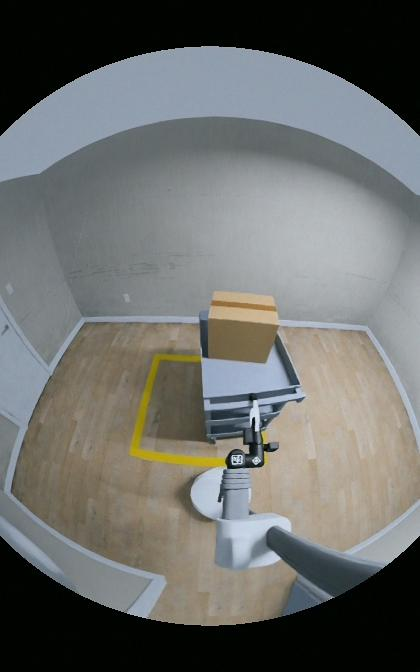

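move(blocking=false, cameras=[], r2={"base":{"translate_m":-0.4,"strafe_m":0.4},"pace":"slow","contact_limits":{"translate_m":0.7}})

wait(seconds=8, cameras=["r2_head_camera","r2_head_left_camera"])

Scene clock: 966.33 s.
move: r2 moving
r1.base_odometry: x=-2.955 y=-0.716 heading=+0.373
r1.turned_by_wheels: +0.000
r1.turned_by_imu: +0.000
r1.base_tilt: forward=-1.6 right=+1.2
r1.lidar_m: 0.55 0.31 0.38 3.18 4.05 4.66 2.60 1.73 1.57 1.60 1.19 1.09
r1.base_status: not commanded
r1.joint_positions: lift_m=+0.860 arm_m=+0.000 wrist_yaw_rad=+1.254 wrist_pitch_rad=+0.002 wrist_roll_rad=+0.000 gripper_m=-0.029
r1.joint_status: not commanded
r1.measured_speeds: all 0
r1.motor_effort: lift_m=+23(23) arm_m=+4(4) wheel_0=+18(19) wheel_1=+8(8) wheel_2=+3(4)
r1.servo_current: wrist_yaw_rad=156(163) wrist_pitch_rad=46(46) wrist_roll_rad=65(65) gripper_m=59(65)
r1.contact_limits: strafe_m 0.7
r1.hand_pose: x=+0.3437 y=+0.2468 z=+1.0372 quat_wxyz=(+0.810, -0.001, +0.001, +0.587) (m; r1's base frame)
r1.wrist_depth_mm: - - 164 232 220 208 198 / - - 161 233 219 208 198 / - - 163 233 222 207 199 / - - 163 230 220 210 200 / - - 163 231 221 209 201 / - - 167 184 220 210 202 / - 155 169 177 155 207 201
r2.base_odometry: x=-5.367 y=-1.282 heading=-2.964
r2.turned_by_wheels: +0.000
r2.turned_by_imu: +0.001
r2.base_tilt: forward=-0.7 right=+0.1
r2.lidar_m: 0.37 0.38 2.29 2.18 1.23 0.94 2.00 1.08 1.24 2.52 2.65 0.45
r2.base_status: translate_m moving; strafe_m moving
r2.joint_positions: lift_m=+0.690 arm_m=+0.000 wrist_yaw_rad=-0.009 wrist_pitch_rad=+0.004 wrist_roll_rad=+1.569 gripper_m=-0.019
r2.joint_status: not commanded
r2.measured_speeds: translate_m=-0.036 strafe_m=+0.036 rotate_rad=+0.002 lift_m=+0.000 arm_m=+0.000 wrist_yaw_rad=+0.008 wrist_pitch_rad=+0.000 wrist_roll_rad=+0.000
r2.motor_effort: lift_m=+18(18) arm_m=+5(5) wheel_0=-13(13) wheel_1=+3(6) wheel_2=+9(9)
r2.servo_current: wrist_yaw_rad=65(78) wrist_pitch_rad=46(46) wrist_roll_rad=39(59) gripper_m=72(78)
r2.contact_limits: translate_m 0.7
r2.hand_pose: x=+0.4584 y=-0.0901 z=+0.8669 quat_wxyz=(+0.708, +0.707, -0.002, -0.005) (m; r2's base frame)
r2.wrist_depth_mm: - - - 187 250 1661 1182 / - - - 184 247 1661 521 / - - 442 181 242 768 - / - 445 445 179 239 842 - / - 452 455 176 234 831 - / - 459 185 173 180 - - / - 139 469 - 229 - -
pictures: none
No camera images: "cameras" was empty.

Scene clock: 972.73 s.
earlier move: r2 done
r1.base_odometry: x=-2.955 y=-0.716 heading=+0.373
r1.turned_by_wheels: +0.000
r1.turned_by_imu: +0.000
r1.base_tilt: forward=-1.6 right=+1.2
r1.lidar_m: 0.55 0.30 0.38 3.19 4.04 4.67 2.56 1.73 1.57 1.57 1.20 1.08
r1.base_status: not commanded
r1.joint_positions: lift_m=+0.860 arm_m=+0.000 wrist_yaw_rad=+1.254 wrist_pitch_rad=+0.002 wrist_roll_rad=+0.000 gripper_m=-0.029
r1.joint_status: not commanded
r1.measured_speeds: all 0
r1.on_its_own: wrist_yaw_rad is at rest, and its servo_current (143 mA) is outside its rest range (0 to 104 mA)
r1.motor_effort: lift_m=+23(23) arm_m=+4(4) wheel_0=+18(19) wheel_1=+8(8) wheel_2=+3(4)
r1.servo_current: wrist_yaw_rad=143(182) wrist_pitch_rad=39(52) wrist_roll_rad=59(65) gripper_m=59(65)
r1.contact_limits: strafe_m 0.7
r1.hand_pose: x=+0.3437 y=+0.2468 z=+1.0372 quat_wxyz=(+0.810, -0.001, +0.001, +0.587) (m; r1's base frame)
r1.wrist_depth_mm: - - 165 233 220 208 197 / - - 161 233 220 208 198 / - - 164 232 220 208 199 / - - 163 230 221 208 200 / - - 163 231 222 210 200 / - - 166 183 220 210 201 / - 155 170 178 155 206 202
r2.base_odometry: x=-4.913 y=-1.598 heading=-2.963
r2.turned_by_wheels: +0.000
r2.turned_by_imu: +0.001
r2.base_tilt: forward=-0.6 right=+0.1
r2.lidar_m: 0.44 2.44 1.88 1.82 0.68 0.48 0.43 1.37 1.16 1.86 3.03 0.35
r2.base_status: done
r2.joint_positions: lift_m=+0.690 arm_m=+0.000 wrist_yaw_rad=+0.003 wrist_pitch_rad=+0.004 wrist_roll_rad=+1.569 gripper_m=-0.019
r2.joint_status: not commanded
r2.measured_speeds: all 0
r2.motor_effort: lift_m=+18(18) arm_m=+4(5) wheel_0=-4(14) wheel_1=+3(7) wheel_2=+7(14)
r2.servo_current: wrist_yaw_rad=46(78) wrist_pitch_rad=46(52) wrist_roll_rad=39(65) gripper_m=78(91)
r2.contact_limits: translate_m 0.7
r2.hand_pose: x=+0.4595 y=-0.0866 z=+0.8669 quat_wxyz=(+0.708, +0.707, +0.003, -0.001) (m; r2's base frame)
r2.wrist_depth_mm: - 343 342 104 158 - - / - 377 382 113 171 - - / - 439 430 118 186 - - / - - 492 131 204 - - / - - - 148 224 1661 517 / - - 186 164 179 1576 462 / - - - - - 345 1182
wait: 6.40 of 8 s (r2 has come to rest)
pictures: r2_head_camera, r2_head_left_camera
Images, in order (width x height): r2_head_camera 420x560, r2_head_left_camera 420x672.

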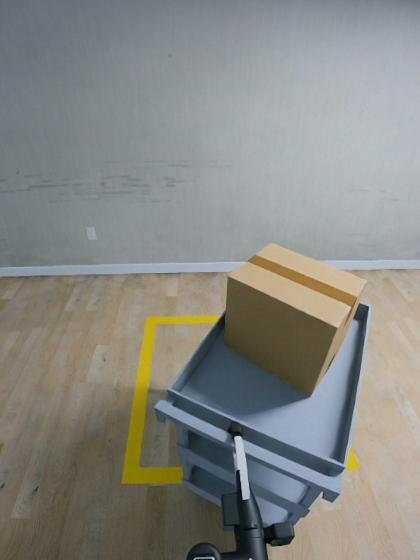

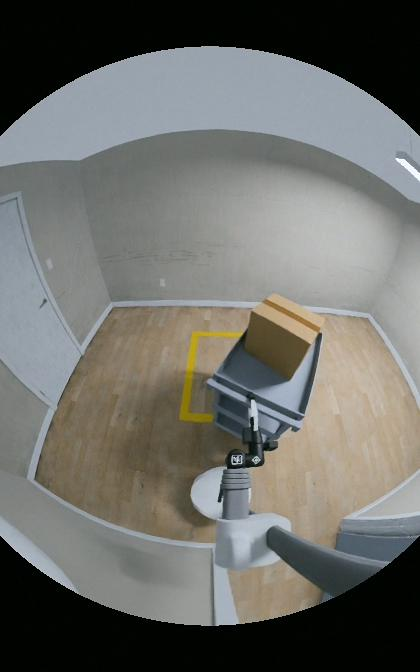

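move(blocking=false, cameras=[], r2={"base":{"translate_m":-0.13,"strafe_m":0.12},"pace":"slow","contact_limits":{"translate_m":0.7}})

wait(seconds=5, cameras=[])

move(blocking=false, cameras=[], r2={"base":{"translate_m":0.02,"strafe_m":-0.28},"pace":"slow","contact_limits":{"translate_m":0.7}})

wait(seconds=6, cameras=["r2_head_camera","r2_head_left_camera"])

Scene clock: 989.07 s.
move: r2 moving
r1.base_odometry: x=-2.955 y=-0.716 heading=+0.373
r1.turned_by_wheels: +0.000
r1.turned_by_imu: +0.000
r1.base_tilt: forward=-1.6 right=+1.2
r1.lidar_m: 0.57 0.32 0.39 3.18 4.03 4.67 2.59 1.75 1.59 1.62 1.18 1.11
r1.base_status: not commanded
r1.joint_positions: lift_m=+0.860 arm_m=+0.000 wrist_yaw_rad=+1.254 wrist_pitch_rad=+0.002 wrist_roll_rad=+0.000 gripper_m=-0.029
r1.joint_status: not commanded
r1.measured_speeds: all 0
r1.motor_effort: lift_m=+23(23) arm_m=+4(4) wheel_0=+18(19) wheel_1=+8(8) wheel_2=+3(4)
r1.servo_current: wrist_yaw_rad=150(163) wrist_pitch_rad=39(46) wrist_roll_rad=46(59) gripper_m=52(65)
r1.contact_limits: strafe_m 0.7
r1.hand_pose: x=+0.3437 y=+0.2468 z=+1.0372 quat_wxyz=(+0.810, -0.001, +0.001, +0.587) (m; r1's base frame)
r1.wrist_depth_mm: - - 164 232 220 207 199 / - - 161 233 220 209 198 / - - 164 232 221 208 199 / - - 163 231 221 208 200 / - - 163 232 221 209 200 / - - 167 183 220 209 201 / - 155 169 177 155 207 201
r2.base_odometry: x=-4.902 y=-1.605 heading=-2.963
r2.turned_by_wheels: +0.000
r2.turned_by_imu: +0.001
r2.base_tilt: forward=-0.7 right=+0.1
r2.lidar_m: 0.44 2.47 1.85 1.78 0.66 0.47 0.44 1.35 1.15 1.86 0.38 0.35
r2.base_status: translate_m moving; strafe_m moving
r2.joint_positions: lift_m=+0.690 arm_m=+0.000 wrist_yaw_rad=+0.003 wrist_pitch_rad=+0.004 wrist_roll_rad=+1.569 gripper_m=-0.019
r2.joint_status: not commanded
r2.measured_speeds: translate_m=-0.037 strafe_m=+0.034 rotate_rad=+0.001 lift_m=+0.000 arm_m=+0.000 wrist_yaw_rad=+0.000 wrist_pitch_rad=+0.000 wrist_roll_rad=+0.000
r2.motor_effort: lift_m=+18(18) arm_m=+4(4) wheel_0=-12(12) wheel_1=+3(4) wheel_2=+10(13)
r2.servo_current: wrist_yaw_rad=46(59) wrist_pitch_rad=52(52) wrist_roll_rad=59(59) gripper_m=85(85)
r2.contact_limits: translate_m 0.7
r2.hand_pose: x=+0.4595 y=-0.0866 z=+0.8669 quat_wxyz=(+0.708, +0.707, +0.003, -0.001) (m; r2's base frame)
r2.wrist_depth_mm: - 343 342 104 158 - - / - 375 379 111 171 - - / - 436 430 118 186 - - / - - 492 132 204 - - / - - - 148 224 1661 512 / - - 185 164 179 1576 459 / - - - - 345 345 1160
pictures: none
No camera images: "cameras" was empty.

Scene clock: 991.57 s.
earlier move: r2 done
r1.base_odometry: x=-2.955 y=-0.716 heading=+0.373
r1.turned_by_wheels: +0.000
r1.turned_by_imu: +0.000
r1.base_tilt: forward=-1.6 right=+1.3
r1.lidar_m: 0.56 0.31 0.39 3.19 4.04 4.66 2.57 1.74 1.60 1.60 1.18 1.10
r1.base_status: not commanded
r1.joint_positions: lift_m=+0.860 arm_m=+0.000 wrist_yaw_rad=+1.254 wrist_pitch_rad=+0.002 wrist_roll_rad=+0.000 gripper_m=-0.029
r1.joint_status: not commanded
r1.measured_speeds: all 0
r1.on_its_own: wrist_yaw_rad is at rest, and its servo_current (130 mA) is outside its rest range (0 to 104 mA)
r1.motor_effort: lift_m=+23(23) arm_m=+4(4) wheel_0=+19(19) wheel_1=+8(8) wheel_2=+3(4)
r1.servo_current: wrist_yaw_rad=130(176) wrist_pitch_rad=46(52) wrist_roll_rad=39(65) gripper_m=52(65)
r1.contact_limits: strafe_m 0.7
r1.hand_pose: x=+0.3437 y=+0.2468 z=+1.0372 quat_wxyz=(+0.810, -0.001, +0.001, +0.587) (m; r1's base frame)
r1.wrist_depth_mm: - - 165 232 220 208 198 / - - 161 233 220 208 199 / - - 163 232 221 209 199 / - - 163 231 220 208 200 / - - 163 232 222 209 200 / - - 167 183 220 209 201 / - 155 169 177 156 206 201
r2.base_odometry: x=-4.764 y=-1.692 heading=-2.963
r2.turned_by_wheels: +0.000
r2.turned_by_imu: +0.000
r2.base_tilt: forward=-0.7 right=+0.1
r2.lidar_m: 0.46 2.46 1.76 1.35 0.49 0.32 0.30 0.31 1.21 1.38 0.32 0.33
r2.base_status: done
r2.joint_positions: lift_m=+0.690 arm_m=+0.000 wrist_yaw_rad=+0.002 wrist_pitch_rad=+0.004 wrist_roll_rad=+1.569 gripper_m=-0.019
r2.joint_status: not commanded
r2.measured_speeds: all 0
r2.motor_effort: lift_m=+18(18) arm_m=+4(4) wheel_0=-6(13) wheel_1=+4(6) wheel_2=+6(13)
r2.servo_current: wrist_yaw_rad=52(59) wrist_pitch_rad=39(52) wrist_roll_rad=39(59) gripper_m=72(85)
r2.contact_limits: translate_m 0.7
r2.hand_pose: x=+0.4595 y=-0.0868 z=+0.8669 quat_wxyz=(+0.708, +0.707, +0.002, -0.001) (m; r2's base frame)
r2.wrist_depth_mm: - 336 336 - 135 - - / - 379 384 - 150 - - / - 466 449 - 168 - - / - - - 107 191 559 - / - - - 123 220 1708 484 / - - 185 150 178 1464 1160 / - - - - 353 362 362
wait: 2.50 of 5 s (r2 has come to rest)
pictures: none
No camera images: "cameras" was empty.

Scene clock: 992.07 s.
move: r2 moving
r1.base_odometry: x=-2.955 y=-0.716 heading=+0.373
r1.turned_by_wheels: +0.000
r1.turned_by_imu: +0.000
r1.base_tilt: forward=-1.6 right=+1.2
r1.lidar_m: 0.55 0.32 0.39 3.18 4.06 4.67 2.59 1.74 1.59 1.61 1.21 1.09
r1.base_status: not commanded
r1.joint_positions: lift_m=+0.860 arm_m=+0.000 wrist_yaw_rad=+1.254 wrist_pitch_rad=+0.002 wrist_roll_rad=+0.000 gripper_m=-0.029
r1.joint_status: not commanded
r1.measured_speeds: all 0
r1.motor_effort: lift_m=+23(23) arm_m=+4(4) wheel_0=+19(19) wheel_1=+8(8) wheel_2=+3(3)
r1.servo_current: wrist_yaw_rad=156(163) wrist_pitch_rad=46(46) wrist_roll_rad=52(59) gripper_m=52(65)
r1.contact_limits: strafe_m 0.7
r1.hand_pose: x=+0.3437 y=+0.2468 z=+1.0372 quat_wxyz=(+0.810, -0.001, +0.001, +0.587) (m; r1's base frame)
r1.wrist_depth_mm: - - 164 232 220 208 197 / - - 161 232 219 208 198 / - - 164 232 222 207 199 / - - 162 231 221 208 200 / - - 163 231 222 209 200 / - - 167 183 220 210 202 / - 155 169 178 156 207 202
r2.base_odometry: x=-4.767 y=-1.679 heading=-2.963
r2.turned_by_wheels: +0.000
r2.turned_by_imu: +0.000
r2.base_tilt: forward=-0.7 right=+0.0
r2.lidar_m: 0.43 2.49 1.79 1.32 0.50 0.35 0.31 0.33 1.19 1.36 3.15 0.32
r2.base_status: translate_m moving; strafe_m moving
r2.joint_positions: lift_m=+0.690 arm_m=+0.000 wrist_yaw_rad=+0.003 wrist_pitch_rad=+0.004 wrist_roll_rad=+1.569 gripper_m=-0.019
r2.joint_status: not commanded
r2.measured_speeds: translate_m=+0.004 strafe_m=-0.053 rotate_rad=+0.002 lift_m=+0.000 arm_m=+0.000 wrist_yaw_rad=+0.016 wrist_pitch_rad=+0.000 wrist_roll_rad=+0.000
r2.motor_effort: lift_m=+18(18) arm_m=+4(4) wheel_0=+12(15) wheel_1=-7(8) wheel_2=-7(7)
r2.servo_current: wrist_yaw_rad=59(59) wrist_pitch_rad=39(52) wrist_roll_rad=33(52) gripper_m=78(85)
r2.contact_limits: translate_m 0.7
r2.hand_pose: x=+0.4595 y=-0.0866 z=+0.8669 quat_wxyz=(+0.708, +0.707, +0.003, -0.001) (m; r2's base frame)
r2.wrist_depth_mm: - 336 332 - 130 - - / - 377 379 - 145 - - / - 466 449 - 167 - - / - - - 103 187 544 - / - - - 120 217 1576 473 / - - - 144 178 1576 1160 / - - - - 355 362 362
pictures: none
No camera images: "cameras" was empty.

Scene clock: 995.57 s.
earlier move: r2 done
r1.base_odometry: x=-2.955 y=-0.716 heading=+0.373
r1.turned_by_wheels: +0.000
r1.turned_by_imu: +0.000
r1.base_tilt: forward=-1.6 right=+1.2
r1.lidar_m: 0.55 0.34 0.39 3.18 4.05 4.65 2.57 1.73 1.59 1.62 1.19 1.08
r1.base_status: not commanded
r1.joint_positions: lift_m=+0.860 arm_m=+0.000 wrist_yaw_rad=+1.254 wrist_pitch_rad=+0.002 wrist_roll_rad=+0.000 gripper_m=-0.029
r1.joint_status: not commanded
r1.measured_speeds: all 0
r1.on_its_own: wrist_yaw_rad is at rest, and its servo_current (143 mA) is outside its rest range (0 to 104 mA)
r1.motor_effort: lift_m=+23(23) arm_m=+4(4) wheel_0=+18(19) wheel_1=+8(8) wheel_2=+3(4)
r1.servo_current: wrist_yaw_rad=143(169) wrist_pitch_rad=46(52) wrist_roll_rad=46(65) gripper_m=59(65)
r1.contact_limits: strafe_m 0.7
r1.hand_pose: x=+0.3437 y=+0.2468 z=+1.0372 quat_wxyz=(+0.810, -0.001, +0.001, +0.587) (m; r1's base frame)
r1.wrist_depth_mm: - - 165 232 220 208 198 / - - 162 233 220 208 198 / - - 163 232 222 208 200 / - - 163 232 220 208 200 / - - 162 231 221 208 200 / - - 167 183 220 209 201 / - 155 169 178 155 208 202
r2.base_odometry: x=-4.833 y=-1.421 heading=-2.963
r2.turned_by_wheels: -0.001
r2.turned_by_imu: +0.001
r2.base_tilt: forward=-0.7 right=+0.1
r2.lidar_m: 0.41 2.56 2.05 1.41 0.50 0.34 - 1.14 0.95 1.44 2.88 0.38
r2.base_status: done
r2.joint_positions: lift_m=+0.690 arm_m=+0.000 wrist_yaw_rad=+0.006 wrist_pitch_rad=+0.004 wrist_roll_rad=+1.569 gripper_m=-0.019
r2.joint_status: not commanded
r2.measured_speeds: all 0
r2.motor_effort: lift_m=+18(18) arm_m=+4(4) wheel_0=+5(19) wheel_1=-5(8) wheel_2=-6(9)
r2.servo_current: wrist_yaw_rad=52(65) wrist_pitch_rad=39(52) wrist_roll_rad=52(59) gripper_m=78(85)
r2.contact_limits: translate_m 0.7
r2.hand_pose: x=+0.4598 y=-0.0856 z=+0.8669 quat_wxyz=(+0.708, +0.707, +0.004, +0.001) (m; r2's base frame)
r2.wrist_depth_mm: - 375 368 123 177 - - / - 382 387 129 187 - - / - 424 418 138 198 - - / - 480 466 147 214 - - / - - 521 156 225 1808 - / - - 187 168 178 1464 484 / - - - - - 1661 1118
wait: 3.50 of 6 s (r2 has come to rest)
pictures: r2_head_camera, r2_head_left_camera
Images, in order (width x height): r2_head_camera 420x560, r2_head_left_camera 420x672.

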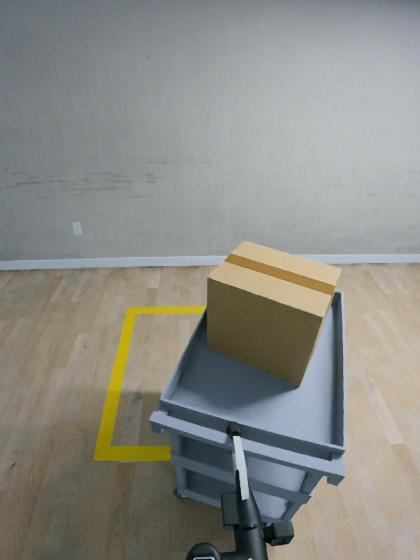

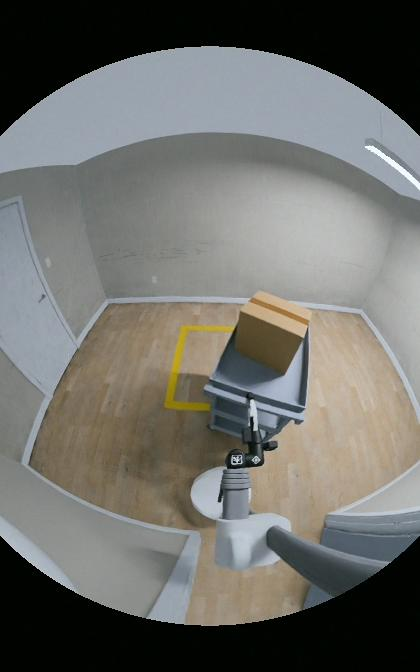

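move(blocking=false, cameras=[], r2={"base":{"translate_m":0.03,"strafe_m":-0.45},"pace":"slow","contact_limits":{"translate_m":0.7}})

wait(seconds=7, cameras=["r2_head_camera","r2_head_left_camera"])

Scene clock: 1003.43 s.
move: r2 moving
r1.base_odometry: x=-2.955 y=-0.716 heading=+0.373
r1.turned_by_wheels: +0.000
r1.turned_by_imu: +0.000
r1.base_tilt: forward=-1.6 right=+1.2
r1.lidar_m: 0.54 0.32 0.38 3.17 4.06 4.65 2.59 1.72 1.59 1.61 1.15 1.10
r1.base_status: not commanded
r1.joint_positions: lift_m=+0.860 arm_m=+0.000 wrist_yaw_rad=+1.254 wrist_pitch_rad=+0.002 wrist_roll_rad=+0.000 gripper_m=-0.029
r1.joint_status: not commanded
r1.measured_speeds: all 0
r1.motor_effort: lift_m=+23(23) arm_m=+4(4) wheel_0=+19(19) wheel_1=+8(8) wheel_2=+3(4)
r1.servo_current: wrist_yaw_rad=156(169) wrist_pitch_rad=46(46) wrist_roll_rad=46(59) gripper_m=65(65)
r1.contact_limits: strafe_m 0.7
r1.hand_pose: x=+0.3437 y=+0.2468 z=+1.0372 quat_wxyz=(+0.810, -0.001, +0.001, +0.587) (m; r1's base frame)
r1.wrist_depth_mm: - - 165 232 220 208 198 / - - 161 233 219 208 199 / - - 163 231 223 208 200 / - - 163 231 220 209 199 / - - 163 232 222 210 200 / - - 166 183 220 209 202 / - 155 169 178 155 207 201
r2.base_odometry: x=-4.837 y=-1.407 heading=-2.964
r2.turned_by_wheels: +0.000
r2.turned_by_imu: +0.000
r2.base_tilt: forward=-0.7 right=+0.1
r2.lidar_m: 0.42 2.54 2.06 1.42 0.52 0.36 - 1.13 0.93 1.48 2.86 0.40
r2.base_status: translate_m moving; strafe_m moving
r2.joint_positions: lift_m=+0.690 arm_m=+0.000 wrist_yaw_rad=+0.006 wrist_pitch_rad=+0.004 wrist_roll_rad=+1.569 gripper_m=-0.019
r2.joint_status: not commanded
r2.measured_speeds: translate_m=+0.004 strafe_m=-0.054 rotate_rad=-0.002 lift_m=+0.000 arm_m=+0.000 wrist_yaw_rad=+0.000 wrist_pitch_rad=+0.000 wrist_roll_rad=+0.000
r2.motor_effort: lift_m=+18(18) arm_m=+4(4) wheel_0=+14(14) wheel_1=-4(8) wheel_2=-7(8)
r2.servo_current: wrist_yaw_rad=52(65) wrist_pitch_rad=46(52) wrist_roll_rad=39(52) gripper_m=78(78)
r2.contact_limits: translate_m 0.7
r2.hand_pose: x=+0.4598 y=-0.0856 z=+0.8669 quat_wxyz=(+0.708, +0.707, +0.004, +0.001) (m; r2's base frame)
r2.wrist_depth_mm: - 384 379 123 179 - - / - 382 384 128 187 - - / - 424 421 137 198 - - / - 484 462 146 211 - - / - - 517 155 225 1808 - / - - - 167 178 1464 500 / - - - - - 1708 1118
pictures: none
No camera images: "cameras" was empty.

Scene clock: 1008.63 s.
earlier move: r2 done
r1.base_odometry: x=-2.955 y=-0.716 heading=+0.373
r1.turned_by_wheels: +0.000
r1.turned_by_imu: +0.000
r1.base_tilt: forward=-1.6 right=+1.2
r1.lidar_m: 0.57 0.30 0.37 3.19 4.04 4.67 2.56 1.73 1.57 1.61 1.19 1.09
r1.base_status: not commanded
r1.joint_positions: lift_m=+0.860 arm_m=+0.000 wrist_yaw_rad=+1.254 wrist_pitch_rad=+0.002 wrist_roll_rad=+0.000 gripper_m=-0.029
r1.joint_status: not commanded
r1.measured_speeds: all 0
r1.on_its_own: wrist_yaw_rad is at rest, and its servo_current (156 mA) is outside its rest range (0 to 104 mA)
r1.motor_effort: lift_m=+23(23) arm_m=+4(4) wheel_0=+19(19) wheel_1=+8(8) wheel_2=+3(4)
r1.servo_current: wrist_yaw_rad=156(176) wrist_pitch_rad=46(52) wrist_roll_rad=52(78) gripper_m=59(65)
r1.contact_limits: strafe_m 0.7
r1.hand_pose: x=+0.3437 y=+0.2468 z=+1.0372 quat_wxyz=(+0.810, -0.001, +0.001, +0.587) (m; r1's base frame)
r1.wrist_depth_mm: - - 164 232 220 208 198 / - - 161 232 220 208 198 / - - 164 232 221 208 199 / - - 163 231 221 208 200 / - - 163 233 221 210 200 / - - 167 183 220 211 200 / - 156 169 178 155 206 201
r2.base_odometry: x=-4.942 y=-0.983 heading=-2.964
r2.turned_by_wheels: +0.000
r2.turned_by_imu: +0.002
r2.base_tilt: forward=-0.7 right=+0.0
r2.lidar_m: 0.38 0.40 2.52 1.50 0.68 3.73 1.21 0.61 0.57 1.56 2.40 0.42
r2.base_status: done
r2.joint_positions: lift_m=+0.690 arm_m=+0.000 wrist_yaw_rad=+0.006 wrist_pitch_rad=+0.004 wrist_roll_rad=+1.569 gripper_m=-0.019
r2.joint_status: not commanded
r2.measured_speeds: all 0
r2.motor_effort: lift_m=+18(18) arm_m=+4(4) wheel_0=+4(14) wheel_1=-4(8) wheel_2=-3(8)
r2.servo_current: wrist_yaw_rad=59(72) wrist_pitch_rad=46(52) wrist_roll_rad=52(59) gripper_m=72(85)
r2.contact_limits: translate_m 0.7
r2.hand_pose: x=+0.4598 y=-0.0856 z=+0.8669 quat_wxyz=(+0.708, +0.707, +0.004, +0.001) (m; r2's base frame)
r2.wrist_depth_mm: - - - 177 238 1618 1205 / - - - 177 236 1499 - / - - 436 176 236 831 - / - 445 445 234 236 842 - / - 462 455 174 234 831 - / - - 185 173 178 - - / - - 484 - 231 - -
wait: 5.20 of 7 s (r2 has come to rest)
pictures: r2_head_camera, r2_head_left_camera
Images, in order (width x height): r2_head_camera 420x560, r2_head_left_camera 420x672.

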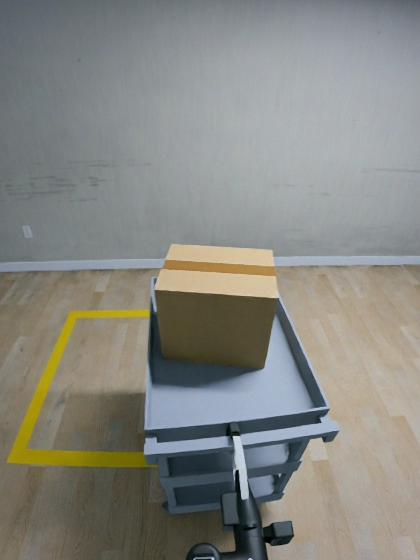

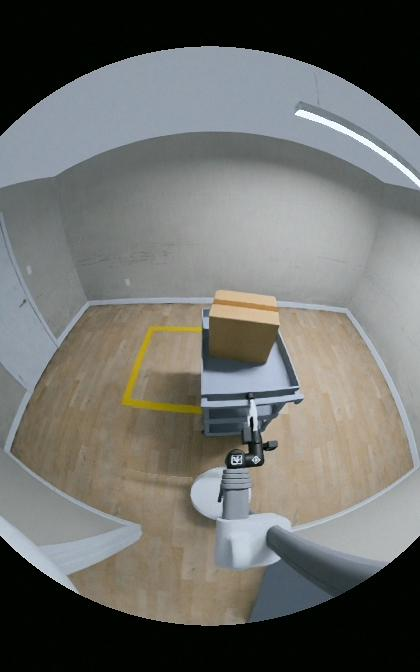

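move(blocking=false, cameras=[], r2={"base":{"translate_m":0.35,"strafe_m":0.0},"pace":"slow","contact_limits":{"translate_m":0.7}})

wait(seconds=6, cameras=["r2_head_camera"])

Scene clock: 1021.30 s.
move: r2 moving
r1.base_odometry: x=-2.955 y=-0.716 heading=+0.373
r1.turned_by_wheels: +0.000
r1.turned_by_imu: +0.000
r1.base_tilt: forward=-1.6 right=+1.2
r1.lidar_m: 0.56 0.32 0.38 3.19 4.06 4.67 2.59 1.73 1.60 1.62 1.19 1.09
r1.base_status: not commanded
r1.joint_positions: lift_m=+0.860 arm_m=+0.000 wrist_yaw_rad=+1.254 wrist_pitch_rad=+0.002 wrist_roll_rad=+0.000 gripper_m=-0.029
r1.joint_status: not commanded
r1.measured_speeds: all 0
r1.motor_effort: lift_m=+23(23) arm_m=+4(4) wheel_0=+18(19) wheel_1=+8(8) wheel_2=+3(4)
r1.servo_current: wrist_yaw_rad=137(163) wrist_pitch_rad=46(46) wrist_roll_rad=59(65) gripper_m=65(65)
r1.contact_limits: strafe_m 0.7
r1.hand_pose: x=+0.3437 y=+0.2468 z=+1.0372 quat_wxyz=(+0.810, -0.001, +0.001, +0.587) (m; r1's base frame)
r1.wrist_depth_mm: - - 165 231 220 207 198 / - - 161 232 220 208 199 / - - 163 232 222 208 199 / - - 163 230 221 209 200 / - - 163 232 221 209 200 / - - 167 183 221 209 201 / - 155 169 177 155 206 202
r2.base_odometry: x=-4.954 y=-0.985 heading=-2.964
r2.turned_by_wheels: +0.000
r2.turned_by_imu: +0.000
r2.base_tilt: forward=-0.8 right=+0.1
r2.lidar_m: 0.37 0.39 2.54 1.59 0.71 3.78 1.23 0.62 0.59 1.61 2.41 0.44
r2.base_status: translate_m moving; strafe_m moving
r2.joint_positions: lift_m=+0.690 arm_m=+0.000 wrist_yaw_rad=-0.001 wrist_pitch_rad=+0.004 wrist_roll_rad=+1.569 gripper_m=-0.019
r2.joint_status: not commanded
r2.measured_speeds: translate_m=+0.049 strafe_m=+0.000 rotate_rad=-0.003 lift_m=+0.000 arm_m=+0.000 wrist_yaw_rad=-0.039 wrist_pitch_rad=+0.000 wrist_roll_rad=+0.000
r2.motor_effort: lift_m=+18(18) arm_m=+4(4) wheel_0=+10(11) wheel_1=+8(8) wheel_2=-16(16)
r2.servo_current: wrist_yaw_rad=46(52) wrist_pitch_rad=46(52) wrist_roll_rad=52(52) gripper_m=72(78)
r2.contact_limits: translate_m 0.7
r2.hand_pose: x=+0.4592 y=-0.0877 z=+0.8669 quat_wxyz=(+0.708, +0.707, +0.001, -0.002) (m; r2's base frame)
r2.wrist_depth_mm: - - - 180 243 1661 1138 / - - - 178 240 1661 - / - - - 176 238 820 - / - 449 442 234 236 831 - / - 455 455 173 232 831 - / - - 185 170 179 - - / - - 473 - 229 - -
pictures: none
No camera images: "cameras" was empty.

Scene clock: 1025.57 s.
earlier move: r2 done
r1.base_odometry: x=-2.955 y=-0.716 heading=+0.373
r1.turned_by_wheels: +0.000
r1.turned_by_imu: +0.000
r1.base_tilt: forward=-1.6 right=+1.2
r1.lidar_m: 0.55 0.33 0.37 3.18 4.04 4.66 2.62 1.71 1.58 1.61 1.19 1.08
r1.base_status: not commanded
r1.joint_positions: lift_m=+0.860 arm_m=+0.000 wrist_yaw_rad=+1.254 wrist_pitch_rad=+0.002 wrist_roll_rad=+0.000 gripper_m=-0.029
r1.joint_status: not commanded
r1.measured_speeds: all 0
r1.on_its_own: wrist_yaw_rad is at rest, and its servo_current (137 mA) is outside its rest range (0 to 104 mA)
r1.motor_effort: lift_m=+23(23) arm_m=+4(4) wheel_0=+18(20) wheel_1=+8(8) wheel_2=+3(4)
r1.servo_current: wrist_yaw_rad=137(176) wrist_pitch_rad=46(52) wrist_roll_rad=46(78) gripper_m=59(65)
r1.contact_limits: strafe_m 0.7
r1.hand_pose: x=+0.3437 y=+0.2468 z=+1.0372 quat_wxyz=(+0.810, -0.001, +0.001, +0.587) (m; r1's base frame)
r1.wrist_depth_mm: - - 164 232 220 207 198 / - - 161 233 220 208 198 / - - 164 232 222 208 199 / - - 163 230 221 208 200 / - - 163 233 222 209 200 / - - 167 183 220 210 202 / - 155 170 177 156 206 202
r2.base_odometry: x=-5.287 y=-1.045 heading=-2.964
r2.turned_by_wheels: +0.000
r2.turned_by_imu: -0.002
r2.base_tilt: forward=-0.7 right=+0.1
r2.lidar_m: 0.42 2.16 2.51 2.42 1.02 0.92 1.38 0.86 1.06 2.30 2.38 0.39
r2.base_status: done
r2.joint_positions: lift_m=+0.690 arm_m=+0.000 wrist_yaw_rad=-0.006 wrist_pitch_rad=+0.004 wrist_roll_rad=+1.569 gripper_m=-0.019
r2.joint_status: not commanded
r2.measured_speeds: all 0
r2.motor_effort: lift_m=+18(18) arm_m=+4(4) wheel_0=+1(11) wheel_1=+4(9) wheel_2=-8(18)
r2.servo_current: wrist_yaw_rad=39(65) wrist_pitch_rad=39(52) wrist_roll_rad=46(65) gripper_m=78(85)
r2.contact_limits: translate_m 0.7
r2.hand_pose: x=+0.4588 y=-0.0891 z=+0.8669 quat_wxyz=(+0.708, +0.707, +0.000, -0.004) (m; r2's base frame)
r2.wrist_depth_mm: - - 492 135 191 - - / - 387 392 142 199 - - / - 418 418 148 208 - - / - 459 452 155 219 - - / - 496 500 162 228 - - / - - 181 169 180 1464 488 / - - - - - 1576 1118
wait: 4.27 of 6 s (r2 has come to rest)
pictures: r2_head_camera
Images, in order (width x height): r2_head_camera 420x560.

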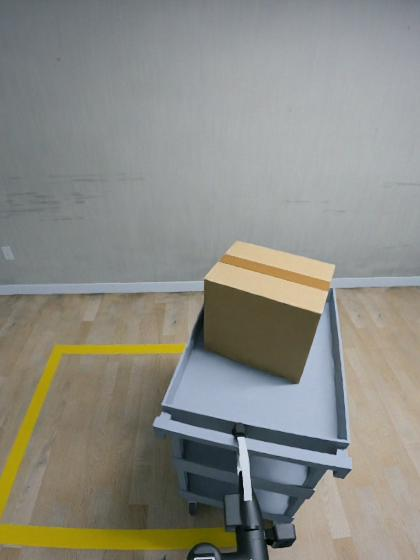

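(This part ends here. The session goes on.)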